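# Lift mug from peg and stand it upright

## Task

Remove the mug from its peg and set it down on the table standing upright, opening facing up, then release it so it stays there without the robot holding it.

## Robot and tools

Robot: two arms. left_arm carries a left hand and sits on the +y side; right_arm carries a right hand. Calibrated bases in the scene frame: left_arm (-0.015, +0.274, 0) m, quat_wxyz (+1.000, 0, 0, -0.006); right_arm (+0.044, -0.330, 0) m, quat_wxyz (+1.000, 0, 0, 0). Scene frame: origin at table-top height, halfway between the nominal bases; +x points out over the table, +z up. Arm names do not match image sides. A camera stand is behind the arms, and loose objects may occasionally get nudged.

Hand point: a point fixed to the palm, 0.05 m in front of it and 0.15 m out from the wrist face along the fingers. Its +z runs along straight fingers, +y out of the palm, +x across the palm away from the thumb on the right hand (toward the thumb on the left hand). Straight fingertips extend 0.06-0.07 m past it in +z, with finger centre lines 0.06 m back along -y. A wrist bracket on the little-finger side can collide with things.

Row layout (used by execute_actions and move): one flat list of 28 numbers, all in [-1, 1], covering both arms even when only one moves. Order: left dx, dy, dz, rx, ry, rz, then left little, ring, middle, index, thumb_bend, thumb_turn, force_limit, speed; then the same fourteen for the right arm. The six pose numbers are an offset, not a pose: measured from that arm's Hand target at the moment the action or move begins, along scene-frame axes, with rotation about the Hand target position. 1.0 equals 0.6 m for dx/dy/dz and 180 degrees for rx/ry/rz; rx, ry, rz form a single rotation vector. All zeros re-requests the current Hand target. The six finger numbers are absolute targets: +1 open/straight, -1 closed; for thumb_turn +1 is beside the palm, -1 across in front of it. force_limit maps -1 to about 0 N and +1 to 10 N at the fingertip (15 N for both thumb motors). speed rises from near zero at -1 to full at +0.48 and stays full above. To leave a hand unchanged, resend the last eight hand numbers you sent it; if none yet, send its hand_measured plus hand_force_limit and hand_speed.

execute_actions(actions, cameras): actions is a list of actions; each action is up to 15 rows, one per 1/30 s step, and a short one repeats its final row to fill 15 steps. Every row in an action is counted from that action's start pose, not the previous row; a new action counts from the updated Hand target, so the same offset moves further. An empty list returns camera images. cameras: list of names (cam_high, cam_left_wrist, cam_right_wrist) or ["all"].

move(target, speed, blend, blocking, cameras): target is one 28-number row or up to 15 rows; every row is an offset from the same starting Hand targets. Paths run straight, finish together, take at least 0.5 s and at most 10 s. speed: m/s, 0.002 to 4.3, default 0.25 (rotation capped at twice that in rad/s); one value or one per target. blend: corner rounding radius in m, default 0 (full stop at each target). blocking=false returns after about 0.5 s while motion continues. Hand numbers of the first row go out at the start; later rows' hand numbers apply on arrival once all is still. Moves do not avoid obstacles or the other arm. The result adds a move: line giving the ending (done, off_target, moving, held, fault) and limits (paced = pose clipped, held = steps withheld).

wait(seconds 0-10, cameras): lets time pass holding commands; a running move continues. stop(cameras): brakes a running move. zoom_image(camera, region [x0, y0, x1, y1] in pixels, at most 504 by 504, origin top-left): enlarges part of the latest image of that camera. show_instructions(): shows reference images. finished_scene(scene): integer of the current scene; ends it irreversibly, so only call once the mug stands upright and released.

Results: end_effector_position (m) and end_effector_quat_wxyz in the scene frame; Hand target (last commanded pose after clipping, the base for next offsets); hand_measured (positions on target scale), hand_stopped_by (moving, target, force, stalled, fault), hand_load_n (fingertip load, positive pushing open; near 0 after a lost grip), hand_force_limit, hand_speed; joint velocities, joint torques (include gravity, noisy), motor temperatures; execute_actions also lists some step positions.

Behaviour: the controller limits commanded orientation to 40 degrees from the measured one per step. Arms often stop 1-3 cm (sometimes 5 cm) from the command, usually low; resend the missing distance as an offset. Small moves may not start. Some elbows sag under load. A gripped object should be 0.035-0.065 m thick with the thumb turned in front, or a handle of 0.025 m or more. Fingertip reference (index, y,z from hand point): straight (-0.06, +0.06), half closed (0.00, +0.02), closed (-0.01, -0.04). For gentle closing use speed -0.94 or below; locked fingers hold at least 15 N. To tighten, raise force_limit and send a target more closed than hand_measured; to loosen, send one more open.

Avoid: dropping the mug, letting go while it moves, fast impacts, hard pressing on fixed things, contact between the two arms or hands, overloading fingers, anything leaving the table, paths near an arm's own base (can flip shoulder posture), long stretched holds that heat motors (warning at 85 °C, arm collapses at 100 °C). Faster moves hit harder; stop a push by commanding back past the hand point.

Each tool is called after ">>>" by a JSON object that holds its "method" and its "body".

Reference images:

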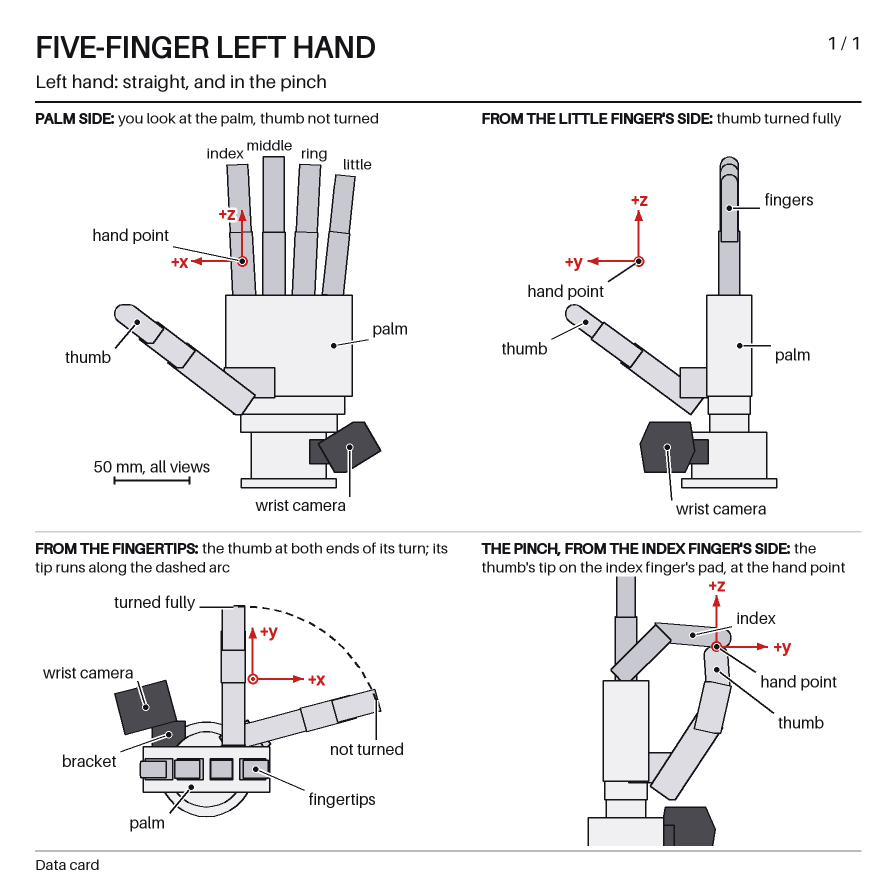

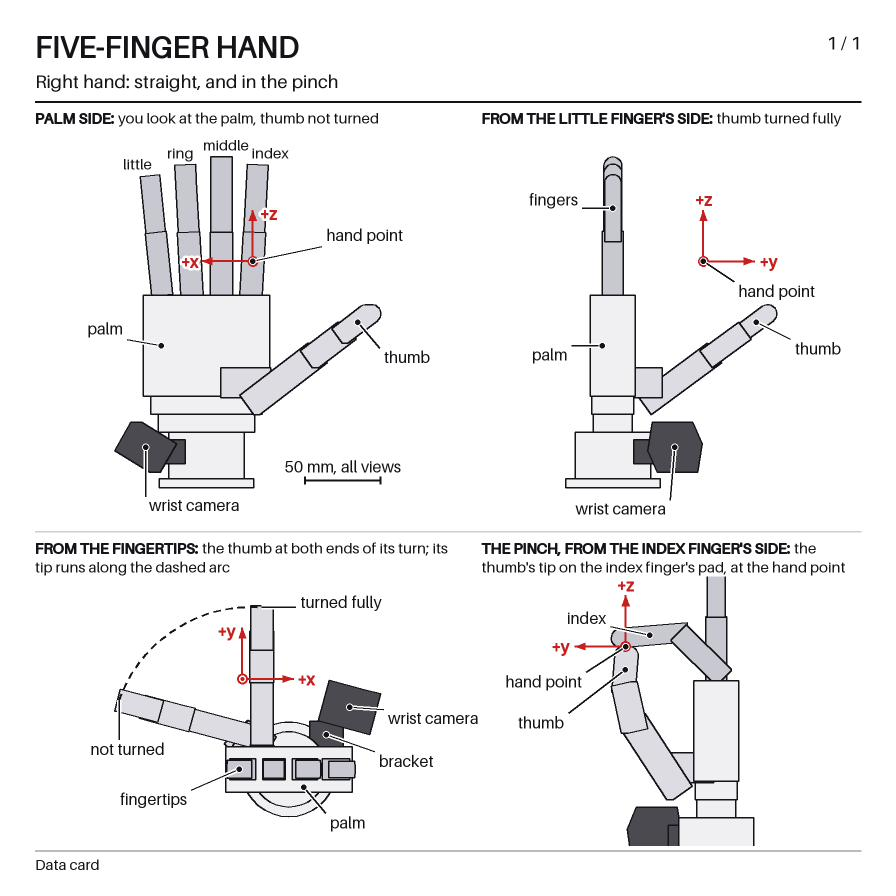

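## Session

>>> {"method": "execute_actions", "body": {"actions": []}}

Scene clock: 0.00 s.
left_arm: end_effector_position=(+0.4711, +0.3575, +0.2403) hand_measured=(+1.000, +1.000, +1.000, +1.000, +1.000, +1.000) hand_load_n=(+0.0, +0.0, +0.0, +0.0, +0.0, +0.0) hand_stopped_by=(target, target, target, target, target, target) hand_force_limit=0.00 hand_speed=-0.80 end_effector_quat_wxyz=(-0.171, +0.984, -0.008, +0.053) | right_arm: end_effector_position=(+0.3474, -0.4888, +0.1261) hand_measured=(+1.000, +1.000, +1.000, +1.000, +1.000, +1.000) hand_load_n=(+0.0, +0.0, +0.0, +0.0, +0.0, +0.0) hand_stopped_by=(target, target, target, target, target, target) hand_force_limit=0.00 hand_speed=-0.80 end_effector_quat_wxyz=(+0.414, -0.402, +0.787, -0.221)
Joint positions: left_arm=[0.184 1.458 1.451 -1.391 -0.318 -1.354] | right_arm=[-0.933 1.008 0.545 -0.375 -0.717 -0.022]
Joint velocities: within noise
Joint torques (N m): no reading
Motor temperatures (°C): left_arm=[28 27 23 24 27 24] | right_arm=[23 23 26 26 26 25]
Heat: left arm: hottest waist 28 °C; right arm: hottest elbow 26 °C.
Hand target: left_arm +0.4786, +0.3588, +0.2564; -0.175, +0.982, -0.005, +0.071 | right_arm +0.3520, -0.4951, +0.1347; +0.415, -0.404, +0.782, -0.230

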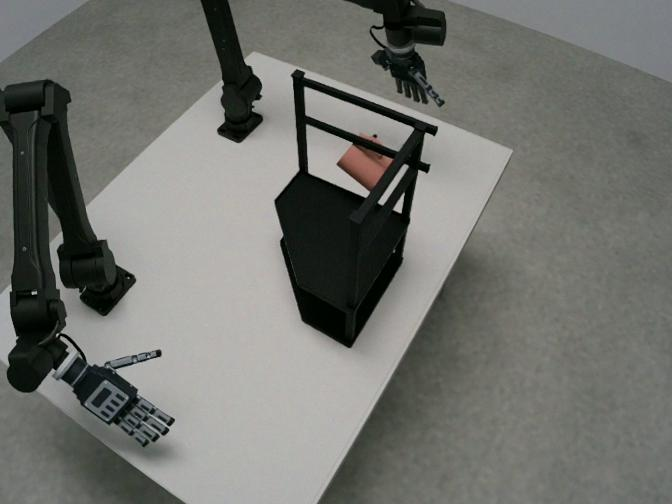

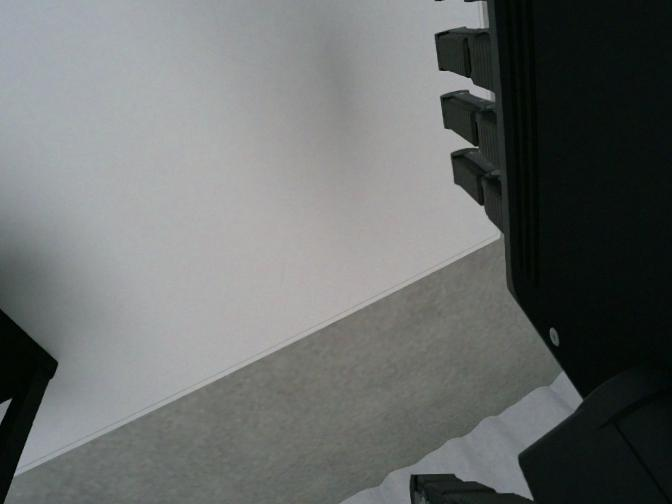

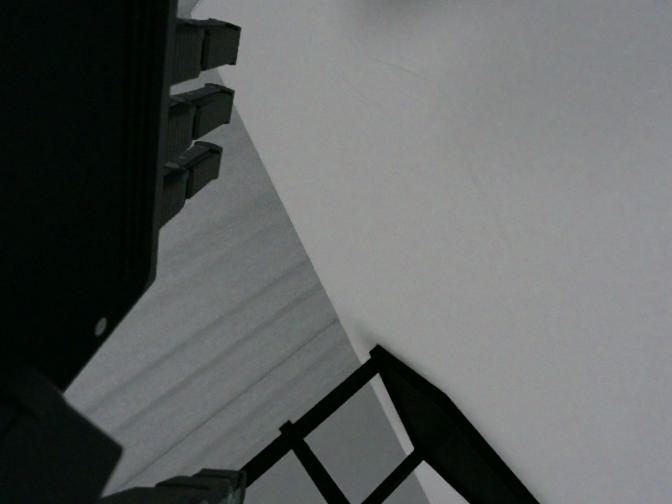

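>>> {"method": "zoom_image", "body": {"camera": "cam_high", "region": [260, 50, 460, 360]}}

>>> {"method": "zoom_image", "body": {"camera": "cam_high", "region": [310, 100, 440, 220]}}

Scaled by 1.626 from the camera's 672x504 image, which has a finer 960x720 frame.

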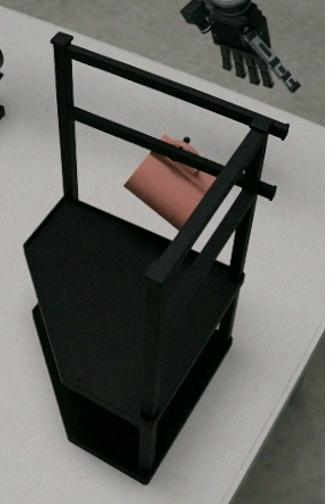

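Scaled by 3.877 from the camera's 672x504 image, which has a finer 960x720 frame.

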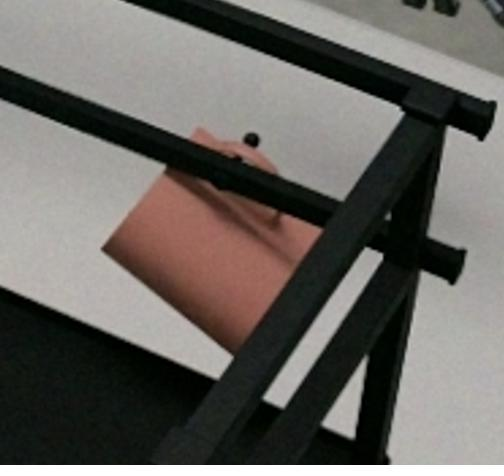

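>>> {"method": "zoom_image", "body": {"camera": "cam_high", "region": [190, 40, 330, 180]}}

>>> {"method": "zoom_image", "body": {"camera": "cam_high", "region": [350, 0, 490, 140]}}

>>> {"method": "zoom_image", "body": {"camera": "cam_high", "region": [0, 230, 200, 460]}}

Scaled by 3.600 from the camera's 672x504 image, which has a finer 960x720 frame.

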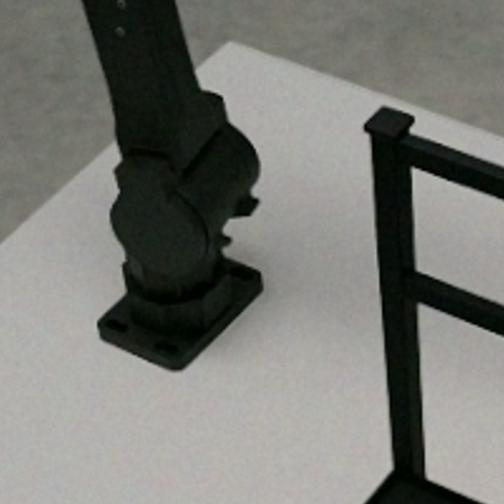

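Scaled by 3.600 from the camera's 672x504 image, which has a finer 960x720 frame.

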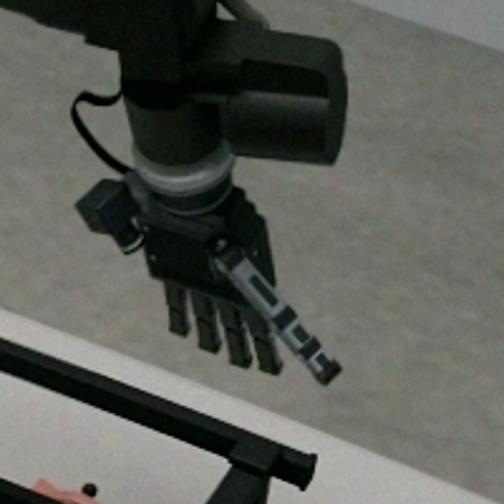

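Scaled by 2.191 from the camera's 672x504 image, which has a finer 960x720 frame.

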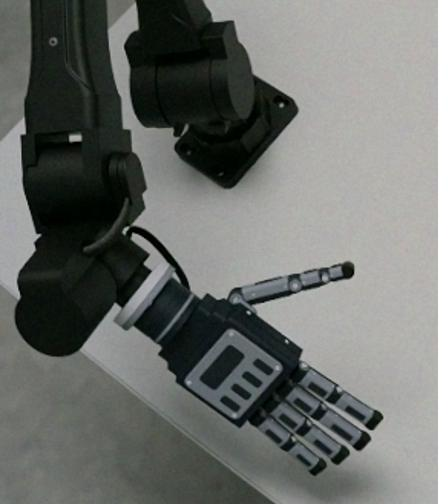

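>>> {"method": "move", "body": {"target": [-0.048, 0.035, 0.073, -0.361, 0, 0, 1, 1, 1, 1, 1, 1, 0, -0.8, 0, 0, 0, 0, 0, 0, 1, 1, 1, 1, 1, 1, 0, -0.8], "cameras": ["all"]}}

Scene clock: 152.20 s.
left_arm: end_effector_position=(+0.4512, +0.3771, +0.2998) hand_measured=(+1.000, +1.000, +1.000, +1.000, +1.000, +1.000) hand_load_n=(+0.0, +0.0, +0.0, +0.0, +0.0, +0.0) hand_stopped_by=(target, target, target, target, target, target) hand_force_limit=0.00 hand_speed=-0.80 end_effector_quat_wxyz=(+0.355, +0.926, +0.059, +0.113) | right_arm: end_effector_position=(+0.3474, -0.4888, +0.1261) hand_measured=(+1.000, +1.000, +1.000, +1.000, +1.000, +1.000) hand_load_n=(+0.0, +0.0, +0.0, +0.0, +0.0, +0.0) hand_stopped_by=(target, target, target, target, target, target) hand_force_limit=0.00 hand_speed=-0.80 end_effector_quat_wxyz=(+0.414, -0.402, +0.787, -0.221)
Joint positions: left_arm=[0.616 1.612 1.509 -1.685 0.738 -1.009] | right_arm=[-0.933 1.008 0.545 -0.375 -0.717 -0.022]
Joint torques (N m): left_arm=[0.38 -14.15 8.21 -0.53 0.9 0.29] | right_arm=[-0.67 -4.66 9.96 1.54 -0.53 0]
Motor temperatures (°C): left_arm=[28 29 33 24 26 24] | right_arm=[23 24 35 26 26 25]
Heat: left arm: hottest elbow 33 °C; right arm: hottest elbow 35 °C.
Hand target: left_arm +0.4497, +0.3798, +0.3003; +0.380, +0.922, +0.034, +0.063 | right_arm +0.3520, -0.4951, +0.1347; +0.415, -0.404, +0.782, -0.230
Off the commanded pose: left_arm 0.003 m, 7 deg | right_arm 0.012 m, 1 deg.
joint sent to its limit (left arm) — joint 4 (wrist pitch), lower limit. The joint targets are off in orientation, not in position.
move: off_target (left_arm, right_arm)

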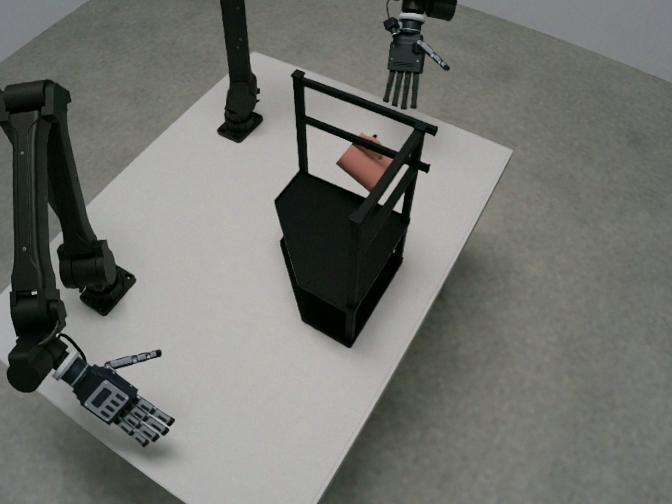

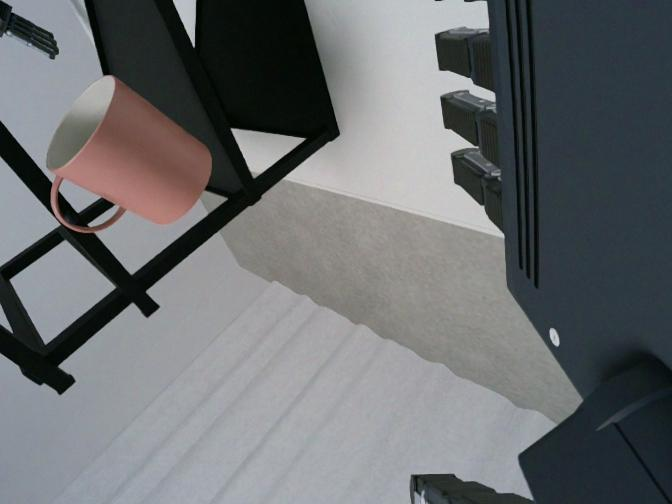

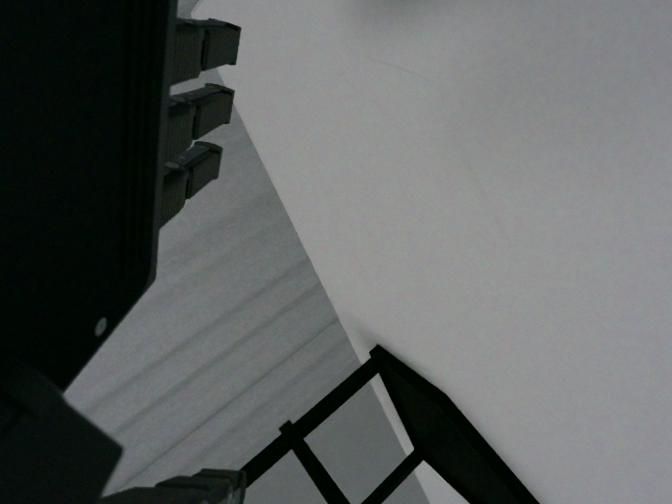

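>>> {"method": "zoom_image", "body": {"camera": "cam_left_wrist", "region": [0, 40, 260, 300]}}

>>> {"method": "zoom_image", "body": {"camera": "cam_high", "region": [330, 0, 470, 140]}}

Scaled by 1.938 from the camera's 672x504 image, which has a finer 960x720 frame.

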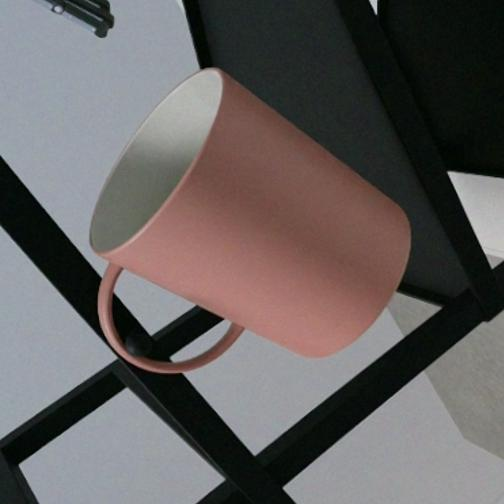

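Scaled by 3.600 from the camera's 672x504 image, which has a finer 960x720 frame.

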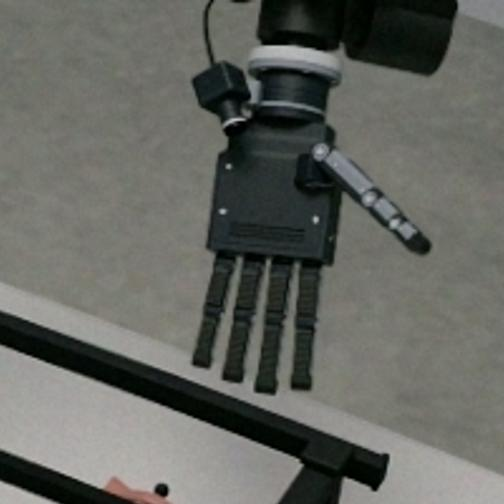

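>>> {"method": "move", "body": {"target": [[-0.05, -0.033, 0.05, 0.2078, -0.4313, 0.1738, 1, 1, 1, 1, 1, 1, 0, -0.8, 0, 0, 0, 0, 0, 0, 1, 1, 1, 1, 1, 1, 0, -0.8], [-0.05, -0.033, 0.05, 0.5954, -0.5128, -0.2183, 1, 1, 1, 1, 1, 1, 0, -0.8, 0, 0, 0, 0, 0, 0, 1, 1, 1, 1, 1, 1, 0, -0.8]], "speed": 0.4, "cameras": ["all"]}}

Scene clock: 339.17 s.
left_arm: end_effector_position=(+0.4115, +0.3592, +0.2901) hand_measured=(+1.000, +1.000, +1.000, +1.000, +1.000, +1.000) hand_load_n=(+0.0, +0.0, +0.0, +0.0, +0.0, +0.0) hand_stopped_by=(target, target, target, target, target, target) hand_force_limit=0.00 hand_speed=-0.80 end_effector_quat_wxyz=(-0.475, +0.528, -0.501, +0.495) | right_arm: end_effector_position=(+0.3474, -0.4888, +0.1261) hand_measured=(+1.000, +1.000, +1.000, +1.000, +1.000, +1.000) hand_load_n=(+0.0, +0.0, +0.0, +0.0, +0.0, +0.0) hand_stopped_by=(target, target, target, target, target, target) hand_force_limit=0.00 hand_speed=-0.80 end_effector_quat_wxyz=(+0.414, -0.402, +0.787, -0.221)
Joint positions: left_arm=[0.474 0.839 0.594 0.179 0.456 -0.019] | right_arm=[-0.933 1.008 0.545 -0.375 -0.717 -0.022]
Joint torques (N m): left_arm=[-1.03 -5.48 14.2 1.42 -0.12 0.29] | right_arm=[-0.62 -4.37 9.98 1.39 -0.54 0]
Heat: left arm: hottest elbow 32 °C; right arm: hottest elbow 36 °C.
Hand target: left_arm +0.4198, +0.3600, +0.3304; -0.500, +0.500, -0.500, +0.500 | right_arm +0.3520, -0.4951, +0.1347; +0.415, -0.404, +0.782, -0.230
Off the commanded pose: left_arm 0.041 m, 4 deg | right_arm 0.012 m, 1 deg.
move: off_target (left_arm, right_arm)

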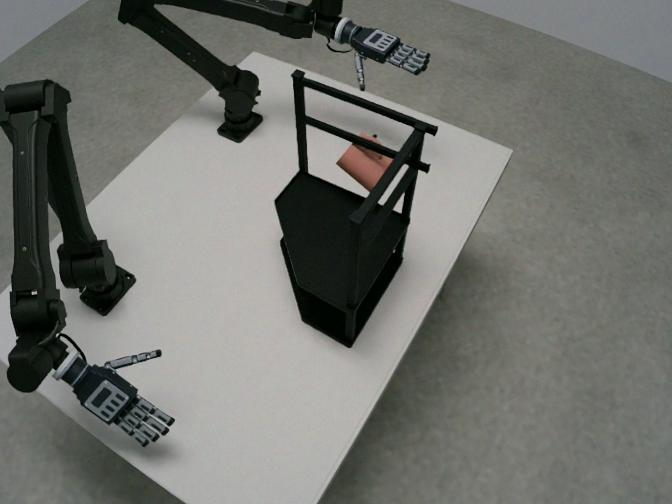

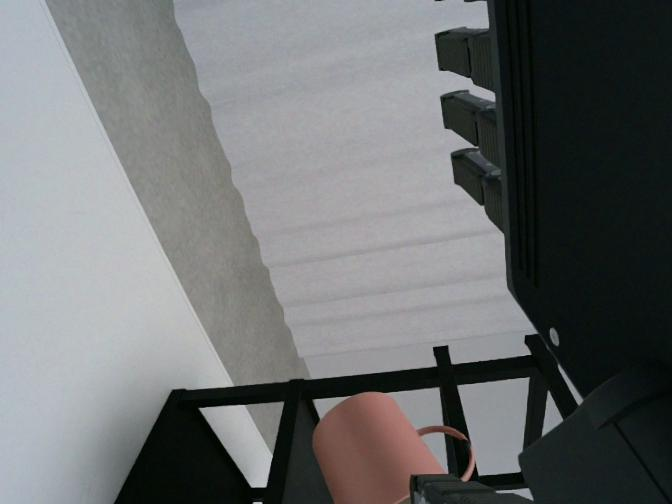

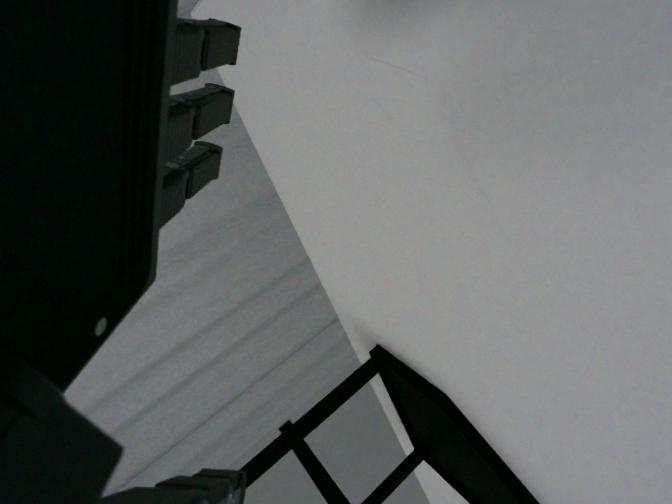

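>>> {"method": "move", "body": {"target": [-0.067, -0.05, 0.0, 0.3118, -0.2183, -0.3446, -1, -1, 0.4, 0.4, 0.6, -1, 0, 0, 0, 0, 0, 0, 0, 0, 1, 1, 1, 1, 1, 1, 0, -0.8], "speed": 0.4, "cameras": ["cam_high", "cam_left_wrist"]}}

Scene clock: 375.30 s.
left_arm: end_effector_position=(+0.3800, +0.3283, +0.3232) hand_measured=(-1.000, -1.000, +0.400, +0.400, +0.600, -1.000) hand_load_n=(+0.0, +0.0, +0.0, +0.0, +0.0, +0.0) hand_stopped_by=(target, target, target, target, target, target) hand_force_limit=0.00 hand_speed=0.00 end_effector_quat_wxyz=(+0.543, +0.153, +0.688, -0.457) | right_arm: end_effector_position=(+0.3474, -0.4888, +0.1261) hand_measured=(+1.000, +1.000, +1.000, +1.000, +1.000, +1.000) hand_load_n=(+0.0, +0.0, +0.0, -0.5, +0.0, +0.0) hand_stopped_by=(target, target, target, target, target, target) hand_force_limit=0.00 hand_speed=-0.80 end_effector_quat_wxyz=(+0.414, -0.402, +0.787, -0.221)
Joint positions: left_arm=[0.657 1.137 0.64 1.365 1.562 0.221] | right_arm=[-0.933 1.008 0.545 -0.375 -0.717 -0.022]
Joint torques (N m): left_arm=[-0.09 -6.77 8.39 0.94 -0.56 0.25] | right_arm=[-0.62 -4.48 9.96 1.43 -0.53 0]
Motor temperatures (°C): left_arm=[28 28 39 23 27 23] | right_arm=[23 24 37 26 26 25]
Heat: left arm: hottest elbow 39 °C; right arm: hottest elbow 37 °C.
Hand target: left_arm +0.3796, +0.3301, +0.3303; +0.476, +0.269, +0.654, -0.523 | right_arm +0.3520, -0.4951, +0.1347; +0.415, -0.404, +0.782, -0.230
Off the commanded pose: left_arm 0.007 m, 17 deg | right_arm 0.012 m, 1 deg.
joint sent to its limit (left arm) — joint 5 (wrist yaw), upper limit. The joint targets are off in orientation, not in position.
move: off_target (left_arm, right_arm)
Images, in order (width x height): cam_high 672x504, cam_left_wrist 672x504.

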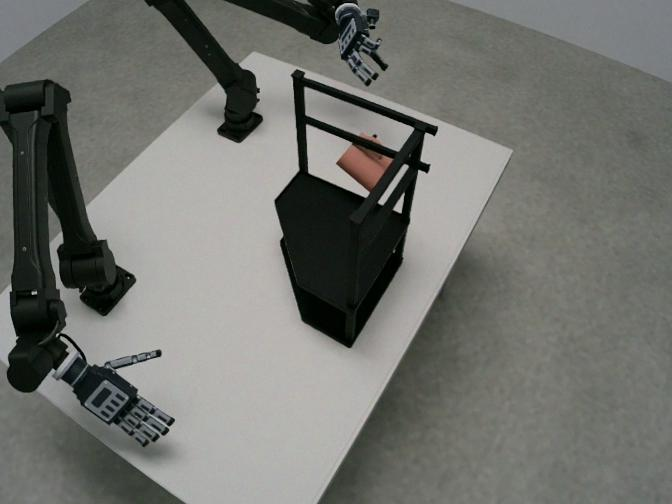

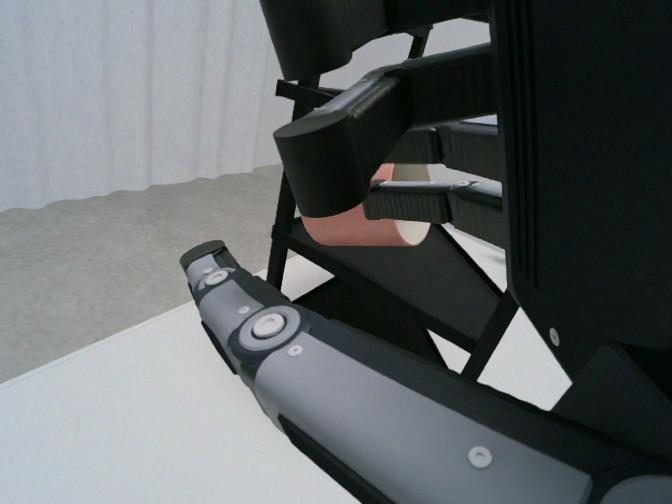

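>>> {"method": "zoom_image", "body": {"camera": "cam_left_wrist", "region": [260, 60, 520, 320]}}

Scaled by 1.938 from the camera's 672x504 image, which has a finer 960x720 frame.

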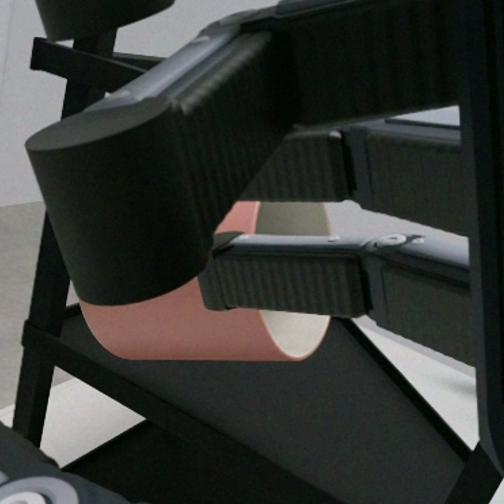

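>>> {"method": "move", "body": {"target": [-0.008, -0.267, -0.064, 0, 0, 0.028, -1, -1, 0.4, 0.4, 0.6, -1, 0, 0, 0, 0, 0, 0, 0, 0, 1, 1, 1, 1, 1, 1, 0, -0.8], "speed": 0.2, "cameras": ["cam_high", "cam_left_wrist"]}}

Scene clock: 400.33 s.
left_arm: end_effector_position=(+0.3644, +0.1712, +0.2596) hand_measured=(-1.000, -1.000, +0.400, +0.400, +0.600, -1.000) hand_load_n=(+0.0, +0.0, +0.0, +0.0, +0.0, +0.0) hand_stopped_by=(target, target, target, target, target, target) hand_force_limit=0.00 hand_speed=0.00 end_effector_quat_wxyz=(+0.478, +0.213, +0.679, -0.516) | right_arm: end_effector_position=(+0.3474, -0.4888, +0.1261) hand_measured=(+1.000, +1.000, +1.000, +1.000, +1.000, +1.000) hand_load_n=(+0.0, +0.0, +0.0, +0.0, +0.0, +0.0) hand_stopped_by=(target, target, target, target, target, target) hand_force_limit=0.00 hand_speed=-0.80 end_effector_quat_wxyz=(+0.414, -0.402, +0.787, -0.221)
Joint positions: left_arm=[0.222 0.912 0.511 0.35 1.338 1.101] | right_arm=[-0.933 1.008 0.545 -0.375 -0.717 -0.022]
Joint torques (N m): left_arm=[-0.97 -5.36 12.9 0.92 -0.11 0.34] | right_arm=[-0.62 -4.37 9.96 1.44 -0.53 0]
Heat: left arm: hottest elbow 36 °C; right arm: hottest elbow 37 °C.
Hand target: left_arm +0.3748, +0.1698, +0.2919; +0.499, +0.240, +0.665, -0.501 | right_arm +0.3520, -0.4951, +0.1347; +0.415, -0.404, +0.782, -0.230
Off the commanded pose: left_arm 0.034 m, 4 deg | right_arm 0.012 m, 1 deg.
move: off_target (left_arm, right_arm)
Images, in order (width x height): cam_high 672x504, cam_left_wrist 672x504.

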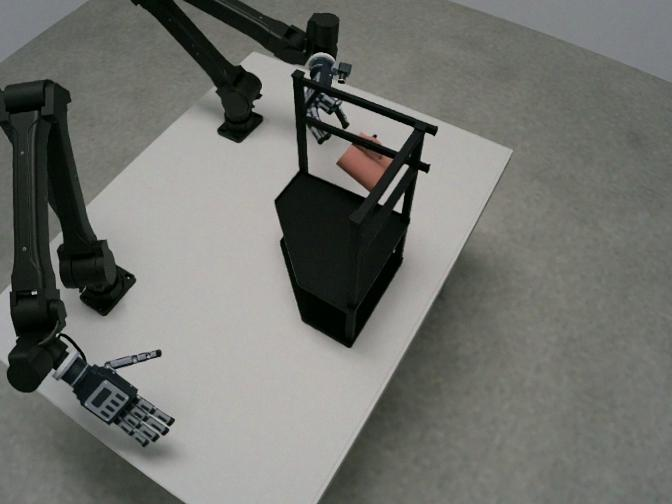

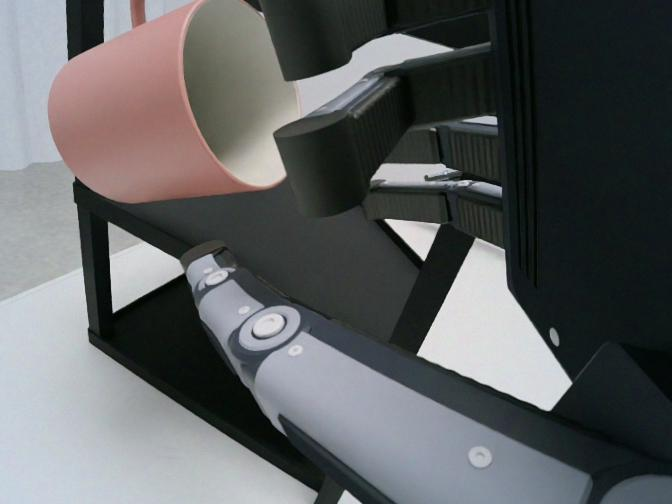

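>>> {"method": "zoom_image", "body": {"camera": "cam_left_wrist", "region": [40, 0, 340, 300]}}

>>> {"method": "zoom_image", "body": {"camera": "cam_high", "region": [280, 40, 460, 220]}}

Scaled by 1.680 from the camera's 672x504 image, which has a finer 960x720 frame.

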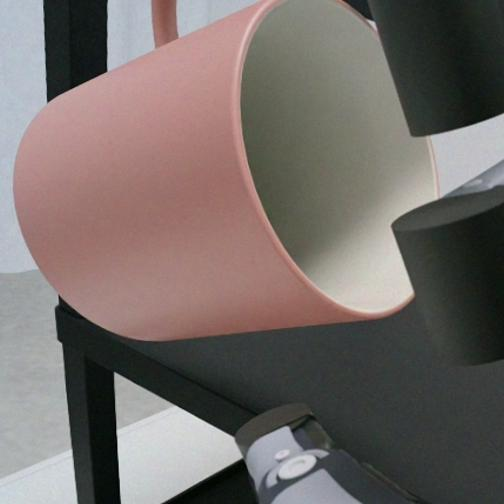

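Scaled by 2.800 from the camera's 672x504 image, which has a finer 960x720 frame.

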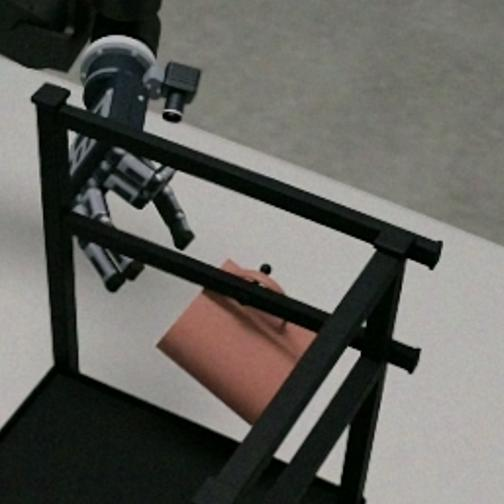

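>>> {"method": "move", "body": {"target": [0.058, -0.008, 0.083, 0, 0, 0, -1, -1, 0.4, 0.4, 0.6, -1, 0, 0, 0, 0, 0, 0, 0, 0, 1, 1, 1, 1, 1, 1, 0, -0.8], "speed": 0.15, "cameras": ["cam_high", "cam_left_wrist"]}}

Scene clock: 433.83 s.
left_arm: end_effector_position=(+0.3973, +0.1668, +0.3128) hand_measured=(-1.000, -1.000, +0.400, +0.400, +0.600, -1.000) hand_load_n=(+0.0, +0.0, +0.0, +0.0, +0.0, +0.0) hand_stopped_by=(target, target, target, target, target, target) hand_force_limit=0.00 hand_speed=0.00 end_effector_quat_wxyz=(+0.482, +0.219, +0.676, -0.512) | right_arm: end_effector_position=(+0.3474, -0.4888, +0.1261) hand_measured=(+1.000, +1.000, +1.000, +1.000, +1.000, +1.000) hand_load_n=(+0.0, +0.0, +0.0, +0.0, +0.0, +0.0) hand_stopped_by=(target, target, target, target, target, target) hand_force_limit=0.00 hand_speed=-0.80 end_effector_quat_wxyz=(+0.414, -0.402, +0.787, -0.221)
Joint positions: left_arm=[0.184 0.955 0.676 0.242 1.301 1.104] | right_arm=[-0.933 1.008 0.545 -0.375 -0.717 -0.022]
Joint torques (N m): left_arm=[-1.03 -4.66 13.7 0.98 -0.12 0.34] | right_arm=[-0.67 -4.42 10 1.47 -0.53 0.03]
Heat: left arm: hottest elbow 39 °C; right arm: hottest elbow 37 °C.
Hand target: left_arm +0.4096, +0.1650, +0.3417; +0.499, +0.240, +0.665, -0.501 | right_arm +0.3520, -0.4951, +0.1347; +0.415, -0.404, +0.782, -0.230
Off the commanded pose: left_arm 0.031 m, 4 deg | right_arm 0.012 m, 1 deg.
move: off_target (left_arm, right_arm)
Images, in order (width x height): cam_high 672x504, cam_left_wrist 672x504.

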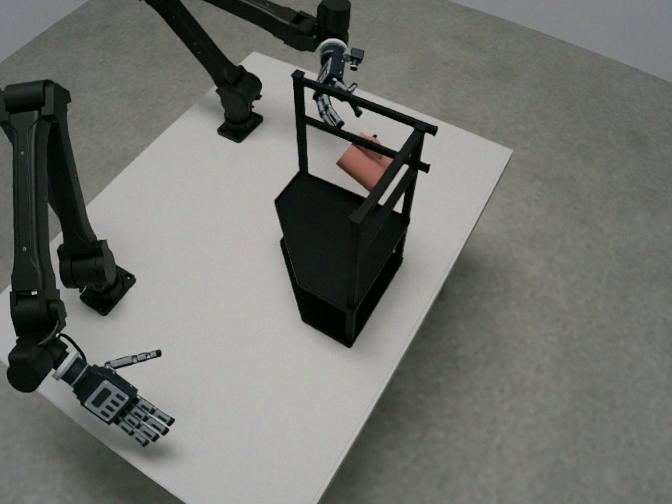

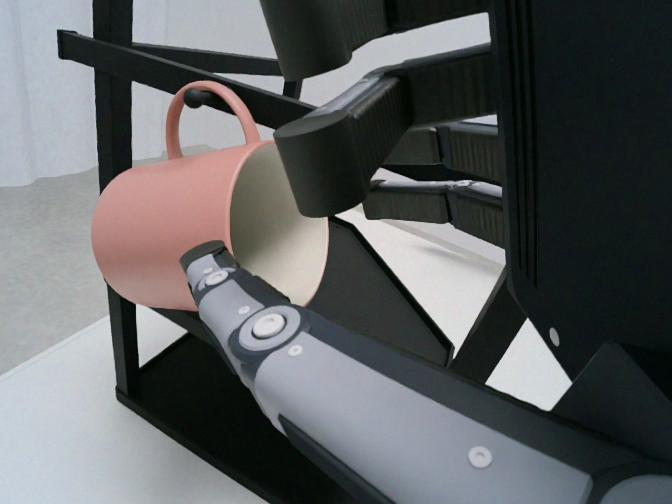

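>>> {"method": "move", "body": {"target": [0.094, 0.003, -0.032, 0, 0, -0.067, -1, -1, 0.4, 0.4, 0.6, -1, 0, 0, 0, 0, 0, 0, 0, 0, 1, 1, 1, 1, 1, 1, 0, -0.8], "speed": 0.12, "cameras": ["cam_high", "cam_left_wrist"]}}

Scene clock: 447.50 s.
left_arm: end_effector_position=(+0.4472, +0.1608, +0.2966) hand_measured=(-1.000, -1.000, +0.400, +0.400, +0.600, -1.000) hand_load_n=(+0.0, +0.0, +0.0, +0.0, +0.0, +0.5) hand_stopped_by=(target, target, target, target, target, target) hand_force_limit=0.00 hand_speed=0.00 end_effector_quat_wxyz=(+0.417, +0.285, +0.648, -0.569) | right_arm: end_effector_position=(+0.3474, -0.4888, +0.1261) hand_measured=(+1.000, +1.000, +1.000, +1.000, +1.000, +1.000) hand_load_n=(+0.0, +0.0, +0.0, +0.0, +0.0, -0.5) hand_stopped_by=(target, target, target, target, target, target) hand_force_limit=0.00 hand_speed=-0.80 end_effector_quat_wxyz=(+0.414, -0.402, +0.787, -0.221)
Joint positions: left_arm=[0.187 1.247 0.842 0.319 1.528 1.133] | right_arm=[-0.933 1.008 0.545 -0.375 -0.717 -0.022]
Joint torques (N m): left_arm=[0.38 -8.29 13.11 1.8 0.06 0.32] | right_arm=[-0.73 -4.07 9.99 1.44 -0.52 0.01]
Heat: left arm: hottest elbow 38 °C; right arm: hottest elbow 37 °C.
Hand target: left_arm +0.4660, +0.1669, +0.3225; +0.443, +0.308, +0.636, -0.551 | right_arm +0.3520, -0.4951, +0.1347; +0.415, -0.404, +0.782, -0.230
Off the commanded pose: left_arm 0.033 m, 5 deg | right_arm 0.012 m, 1 deg.
move: off_target (left_arm, right_arm)
Images, in order (width x height): cam_high 672x504, cam_left_wrist 672x504.

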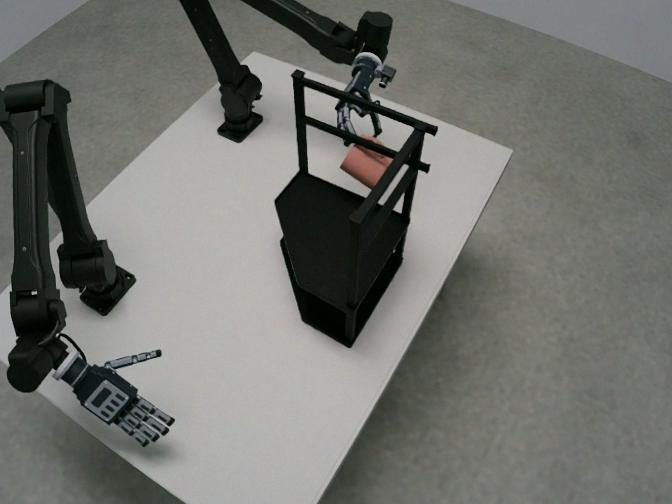

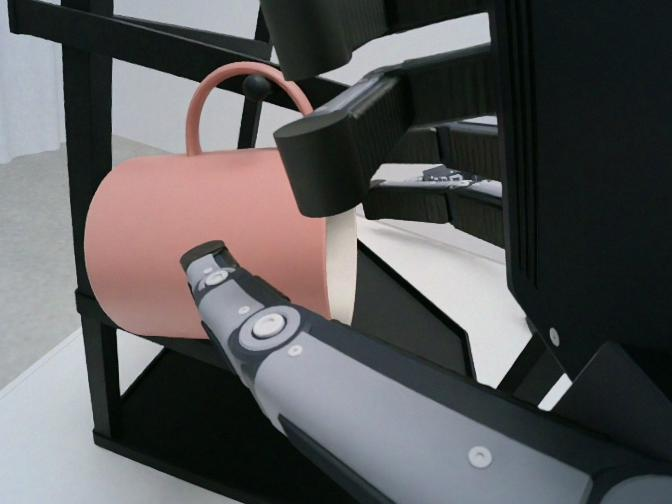

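>>> {"method": "zoom_image", "body": {"camera": "cam_left_wrist", "region": [160, 40, 520, 360]}}

>>> {"method": "zoom_image", "body": {"camera": "cam_high", "region": [300, 40, 440, 220]}}

Scaled by 1.400 from the camera's 672x504 image, which has a finer 960x720 frame.

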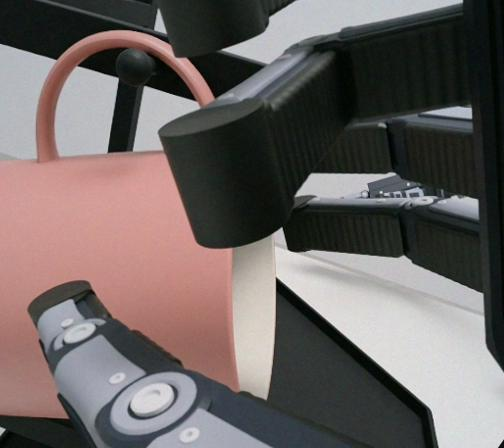

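Scaled by 2.800 from the camera's 672x504 image, which has a finer 960x720 frame.

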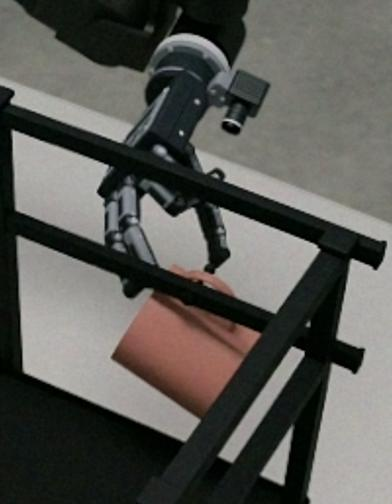

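>>> {"method": "move", "body": {"target": [0.045, -0.004, -0.022, 0, 0, 0, -1, -1, 0.4, 0.4, 0.6, -1, 0, 0, 0, 0, 0, 0, 0, 0, 1, 1, 1, 1, 1, 1, 0, -0.8], "speed": 0.08, "cameras": ["cam_high", "cam_left_wrist"]}}

Scene clock: 477.10 s.
left_arm: end_effector_position=(+0.4682, +0.1584, +0.2904) hand_measured=(-1.000, -1.000, +0.400, +0.400, +0.600, -1.000) hand_load_n=(+0.0, +0.0, +3.0, +0.0, +0.0, +0.0) hand_stopped_by=(target, target, target, target, target, target) hand_force_limit=0.00 hand_speed=0.00 end_effector_quat_wxyz=(+0.417, +0.296, +0.643, -0.570) | right_arm: end_effector_position=(+0.3474, -0.4888, +0.1261) hand_measured=(+1.000, +1.000, +1.000, +1.000, +1.000, +1.000) hand_load_n=(+0.0, +0.0, -0.5, +0.0, +0.0, -0.5) hand_stopped_by=(target, target, target, target, target, target) hand_force_limit=0.00 hand_speed=-0.80 end_effector_quat_wxyz=(+0.414, -0.402, +0.787, -0.221)
Joint positions: left_arm=[0.174 1.32 0.883 0.365 1.534 1.134] | right_arm=[-0.933 1.008 0.545 -0.375 -0.717 -0.022]
Joint torques (N m): left_arm=[0.09 -8.47 12.88 1.69 -0.92 0.32] | right_arm=[-0.79 -4.19 10.09 1.51 -0.52 -0.01]
Heat: left arm: hottest elbow 41 °C; right arm: hottest elbow 37 °C.
Hand target: left_arm +0.4930, +0.1645, +0.3092; +0.443, +0.308, +0.636, -0.551 | right_arm +0.3520, -0.4951, +0.1347; +0.415, -0.404, +0.782, -0.230
Off the commanded pose: left_arm 0.032 m, 4 deg | right_arm 0.012 m, 1 deg.
move: off_target (left_arm, right_arm)
Images, in order (width x height): cam_high 672x504, cam_left_wrist 672x504.

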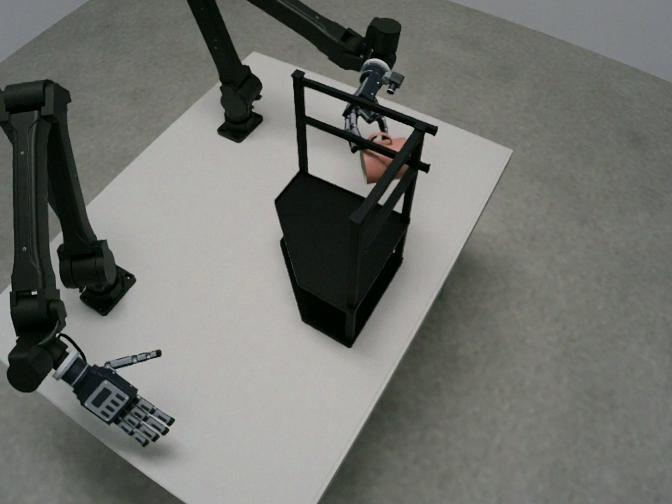

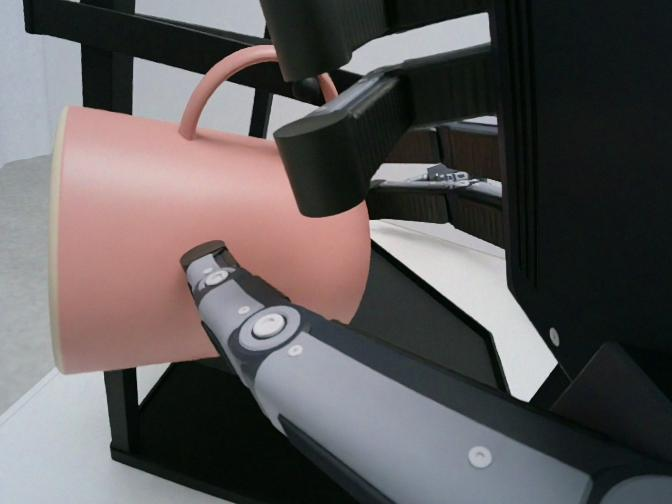

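>>> {"method": "zoom_image", "body": {"camera": "cam_left_wrist", "region": [160, 20, 520, 340]}}

>>> {"method": "zoom_image", "body": {"camera": "cam_high", "region": [310, 60, 440, 210]}}

Scaled by 1.400 from the camera's 672x504 image, which has a finer 960x720 frame.

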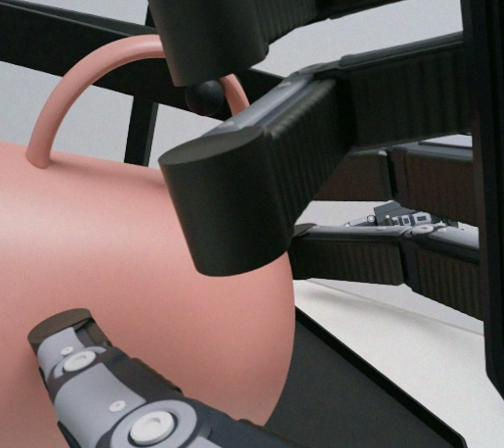

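Scaled by 3.360 from the camera's 672x504 image, which has a finer 960x720 frame.

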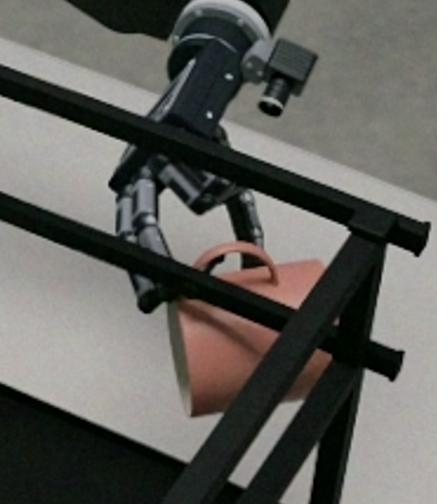

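>>> {"method": "move", "body": {"target": [-0.075, 0.012, 0.042, 0, 0, 0, -1, -1, 0.4, 0.4, 1, -1, 0, 0, 0, 0, 0, 0, 0, 0, 1, 1, 1, 1, 1, 1, 0, -0.8], "speed": 0.08, "cameras": ["cam_high", "cam_left_wrist"]}}

Scene clock: 508.67 s.
left_arm: end_effector_position=(+0.4479, +0.1675, +0.3284) hand_measured=(-1.000, -1.000, +0.400, +0.400, +1.000, -1.000) hand_load_n=(+0.0, +0.0, +0.0, +0.0, +0.0, +0.0) hand_stopped_by=(target, target, target, target, target, target) hand_force_limit=0.00 hand_speed=0.00 end_effector_quat_wxyz=(+0.444, +0.312, +0.634, -0.551) | right_arm: end_effector_position=(+0.3474, -0.4888, +0.1261) hand_measured=(+1.000, +1.000, +1.000, +1.000, +1.000, +1.000) hand_load_n=(+0.0, +0.0, +0.0, +0.0, +0.0, +0.0) hand_stopped_by=(target, target, target, target, target, target) hand_force_limit=0.00 hand_speed=-0.80 end_effector_quat_wxyz=(+0.414, -0.402, +0.787, -0.221)
Joint positions: left_arm=[0.203 1.214 0.873 0.348 1.542 1.128] | right_arm=[-0.933 1.008 0.545 -0.375 -0.717 -0.022]
Joint torques (N m): left_arm=[0.62 -9.35 9.59 0.77 0.2 -0.01] | right_arm=[-0.73 -3.96 9.99 1.42 -0.53 0]
Heat: left arm: hottest elbow 38 °C; right arm: hottest elbow 37 °C.
Hand target: left_arm +0.4480, +0.1717, +0.3345; +0.443, +0.308, +0.636, -0.551 | right_arm +0.3520, -0.4951, +0.1347; +0.415, -0.404, +0.782, -0.230
Off the commanded pose: left_arm 0.007 m, 1 deg | right_arm 0.012 m, 1 deg.
move: off_target (right_arm)
Images, in order (width x height): cam_high 672x504, cam_left_wrist 672x504.

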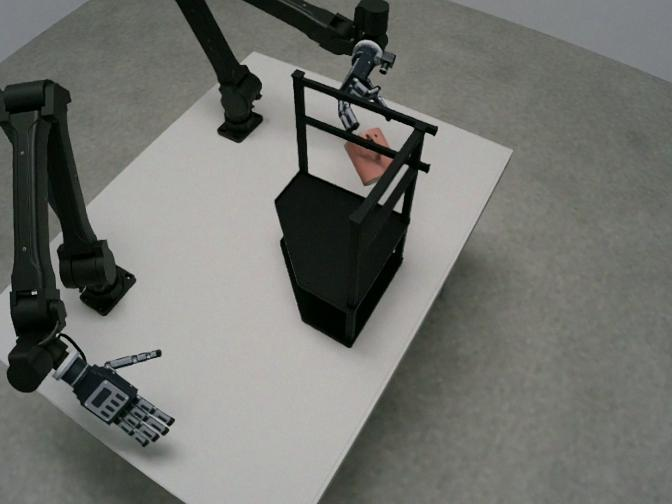

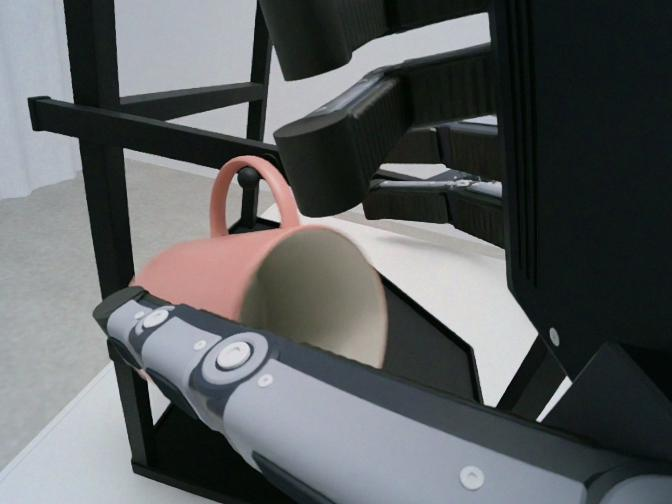

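>>> {"method": "wait", "body": {"seconds": 2, "cameras": ["cam_high", "cam_left_wrist"]}}

Scene clock: 512.30 s.
left_arm: end_effector_position=(+0.4479, +0.1675, +0.3284) hand_measured=(-1.000, -1.000, +0.400, +0.400, +1.000, -1.000) hand_load_n=(+0.0, +0.0, +0.0, +0.0, +0.0, +0.0) hand_stopped_by=(target, target, target, target, target, target) hand_force_limit=0.00 hand_speed=0.00 end_effector_quat_wxyz=(+0.444, +0.312, +0.634, -0.551) | right_arm: end_effector_position=(+0.3474, -0.4888, +0.1261) hand_measured=(+1.000, +1.000, +1.000, +1.000, +1.000, +1.000) hand_load_n=(+0.0, +0.0, +0.0, +0.0, +0.0, -0.5) hand_stopped_by=(target, target, target, target, target, target) hand_force_limit=0.00 hand_speed=-0.80 end_effector_quat_wxyz=(+0.414, -0.402, +0.787, -0.221)
Joint positions: left_arm=[0.203 1.214 0.873 0.348 1.542 1.128] | right_arm=[-0.933 1.008 0.545 -0.375 -0.717 -0.022]
Joint torques (N m): left_arm=[0.5 -9.35 9.59 0.76 0.2 -0.01] | right_arm=[-0.79 -4.48 9.94 1.46 -0.53 0]
Heat: left arm: hottest elbow 37 °C; right arm: hottest elbow 37 °C.
Hand target: left_arm +0.4480, +0.1717, +0.3345; +0.443, +0.308, +0.636, -0.551 | right_arm +0.3520, -0.4951, +0.1347; +0.415, -0.404, +0.782, -0.230
Off the commanded pose: left_arm 0.007 m, 1 deg | right_arm 0.012 m, 1 deg.
wait: 2.00 s; at rest from the start
Images, in order (width x height): cam_high 672x504, cam_left_wrist 672x504.

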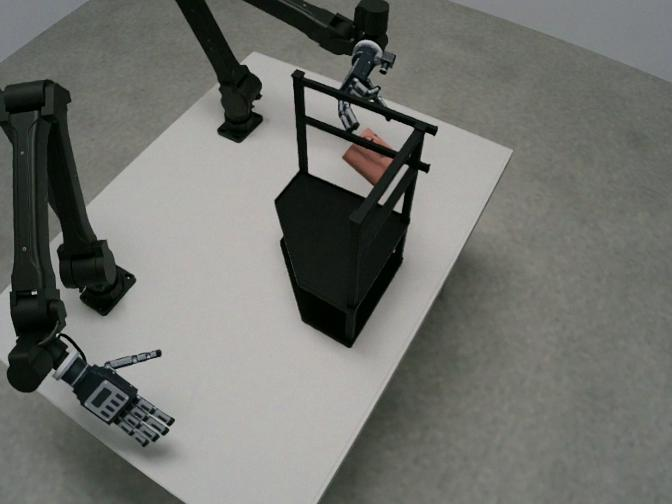

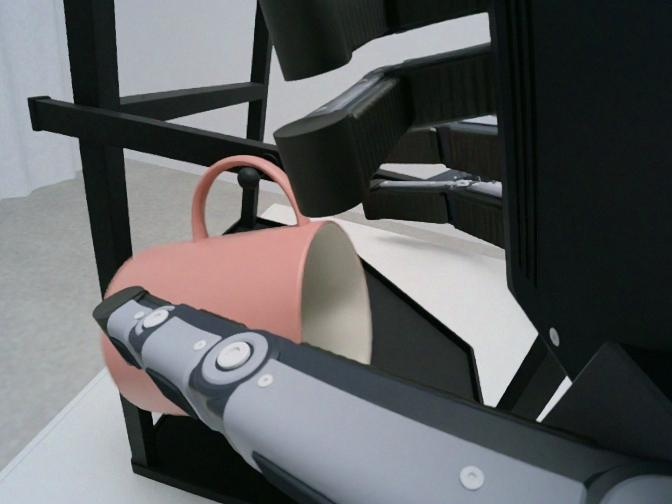

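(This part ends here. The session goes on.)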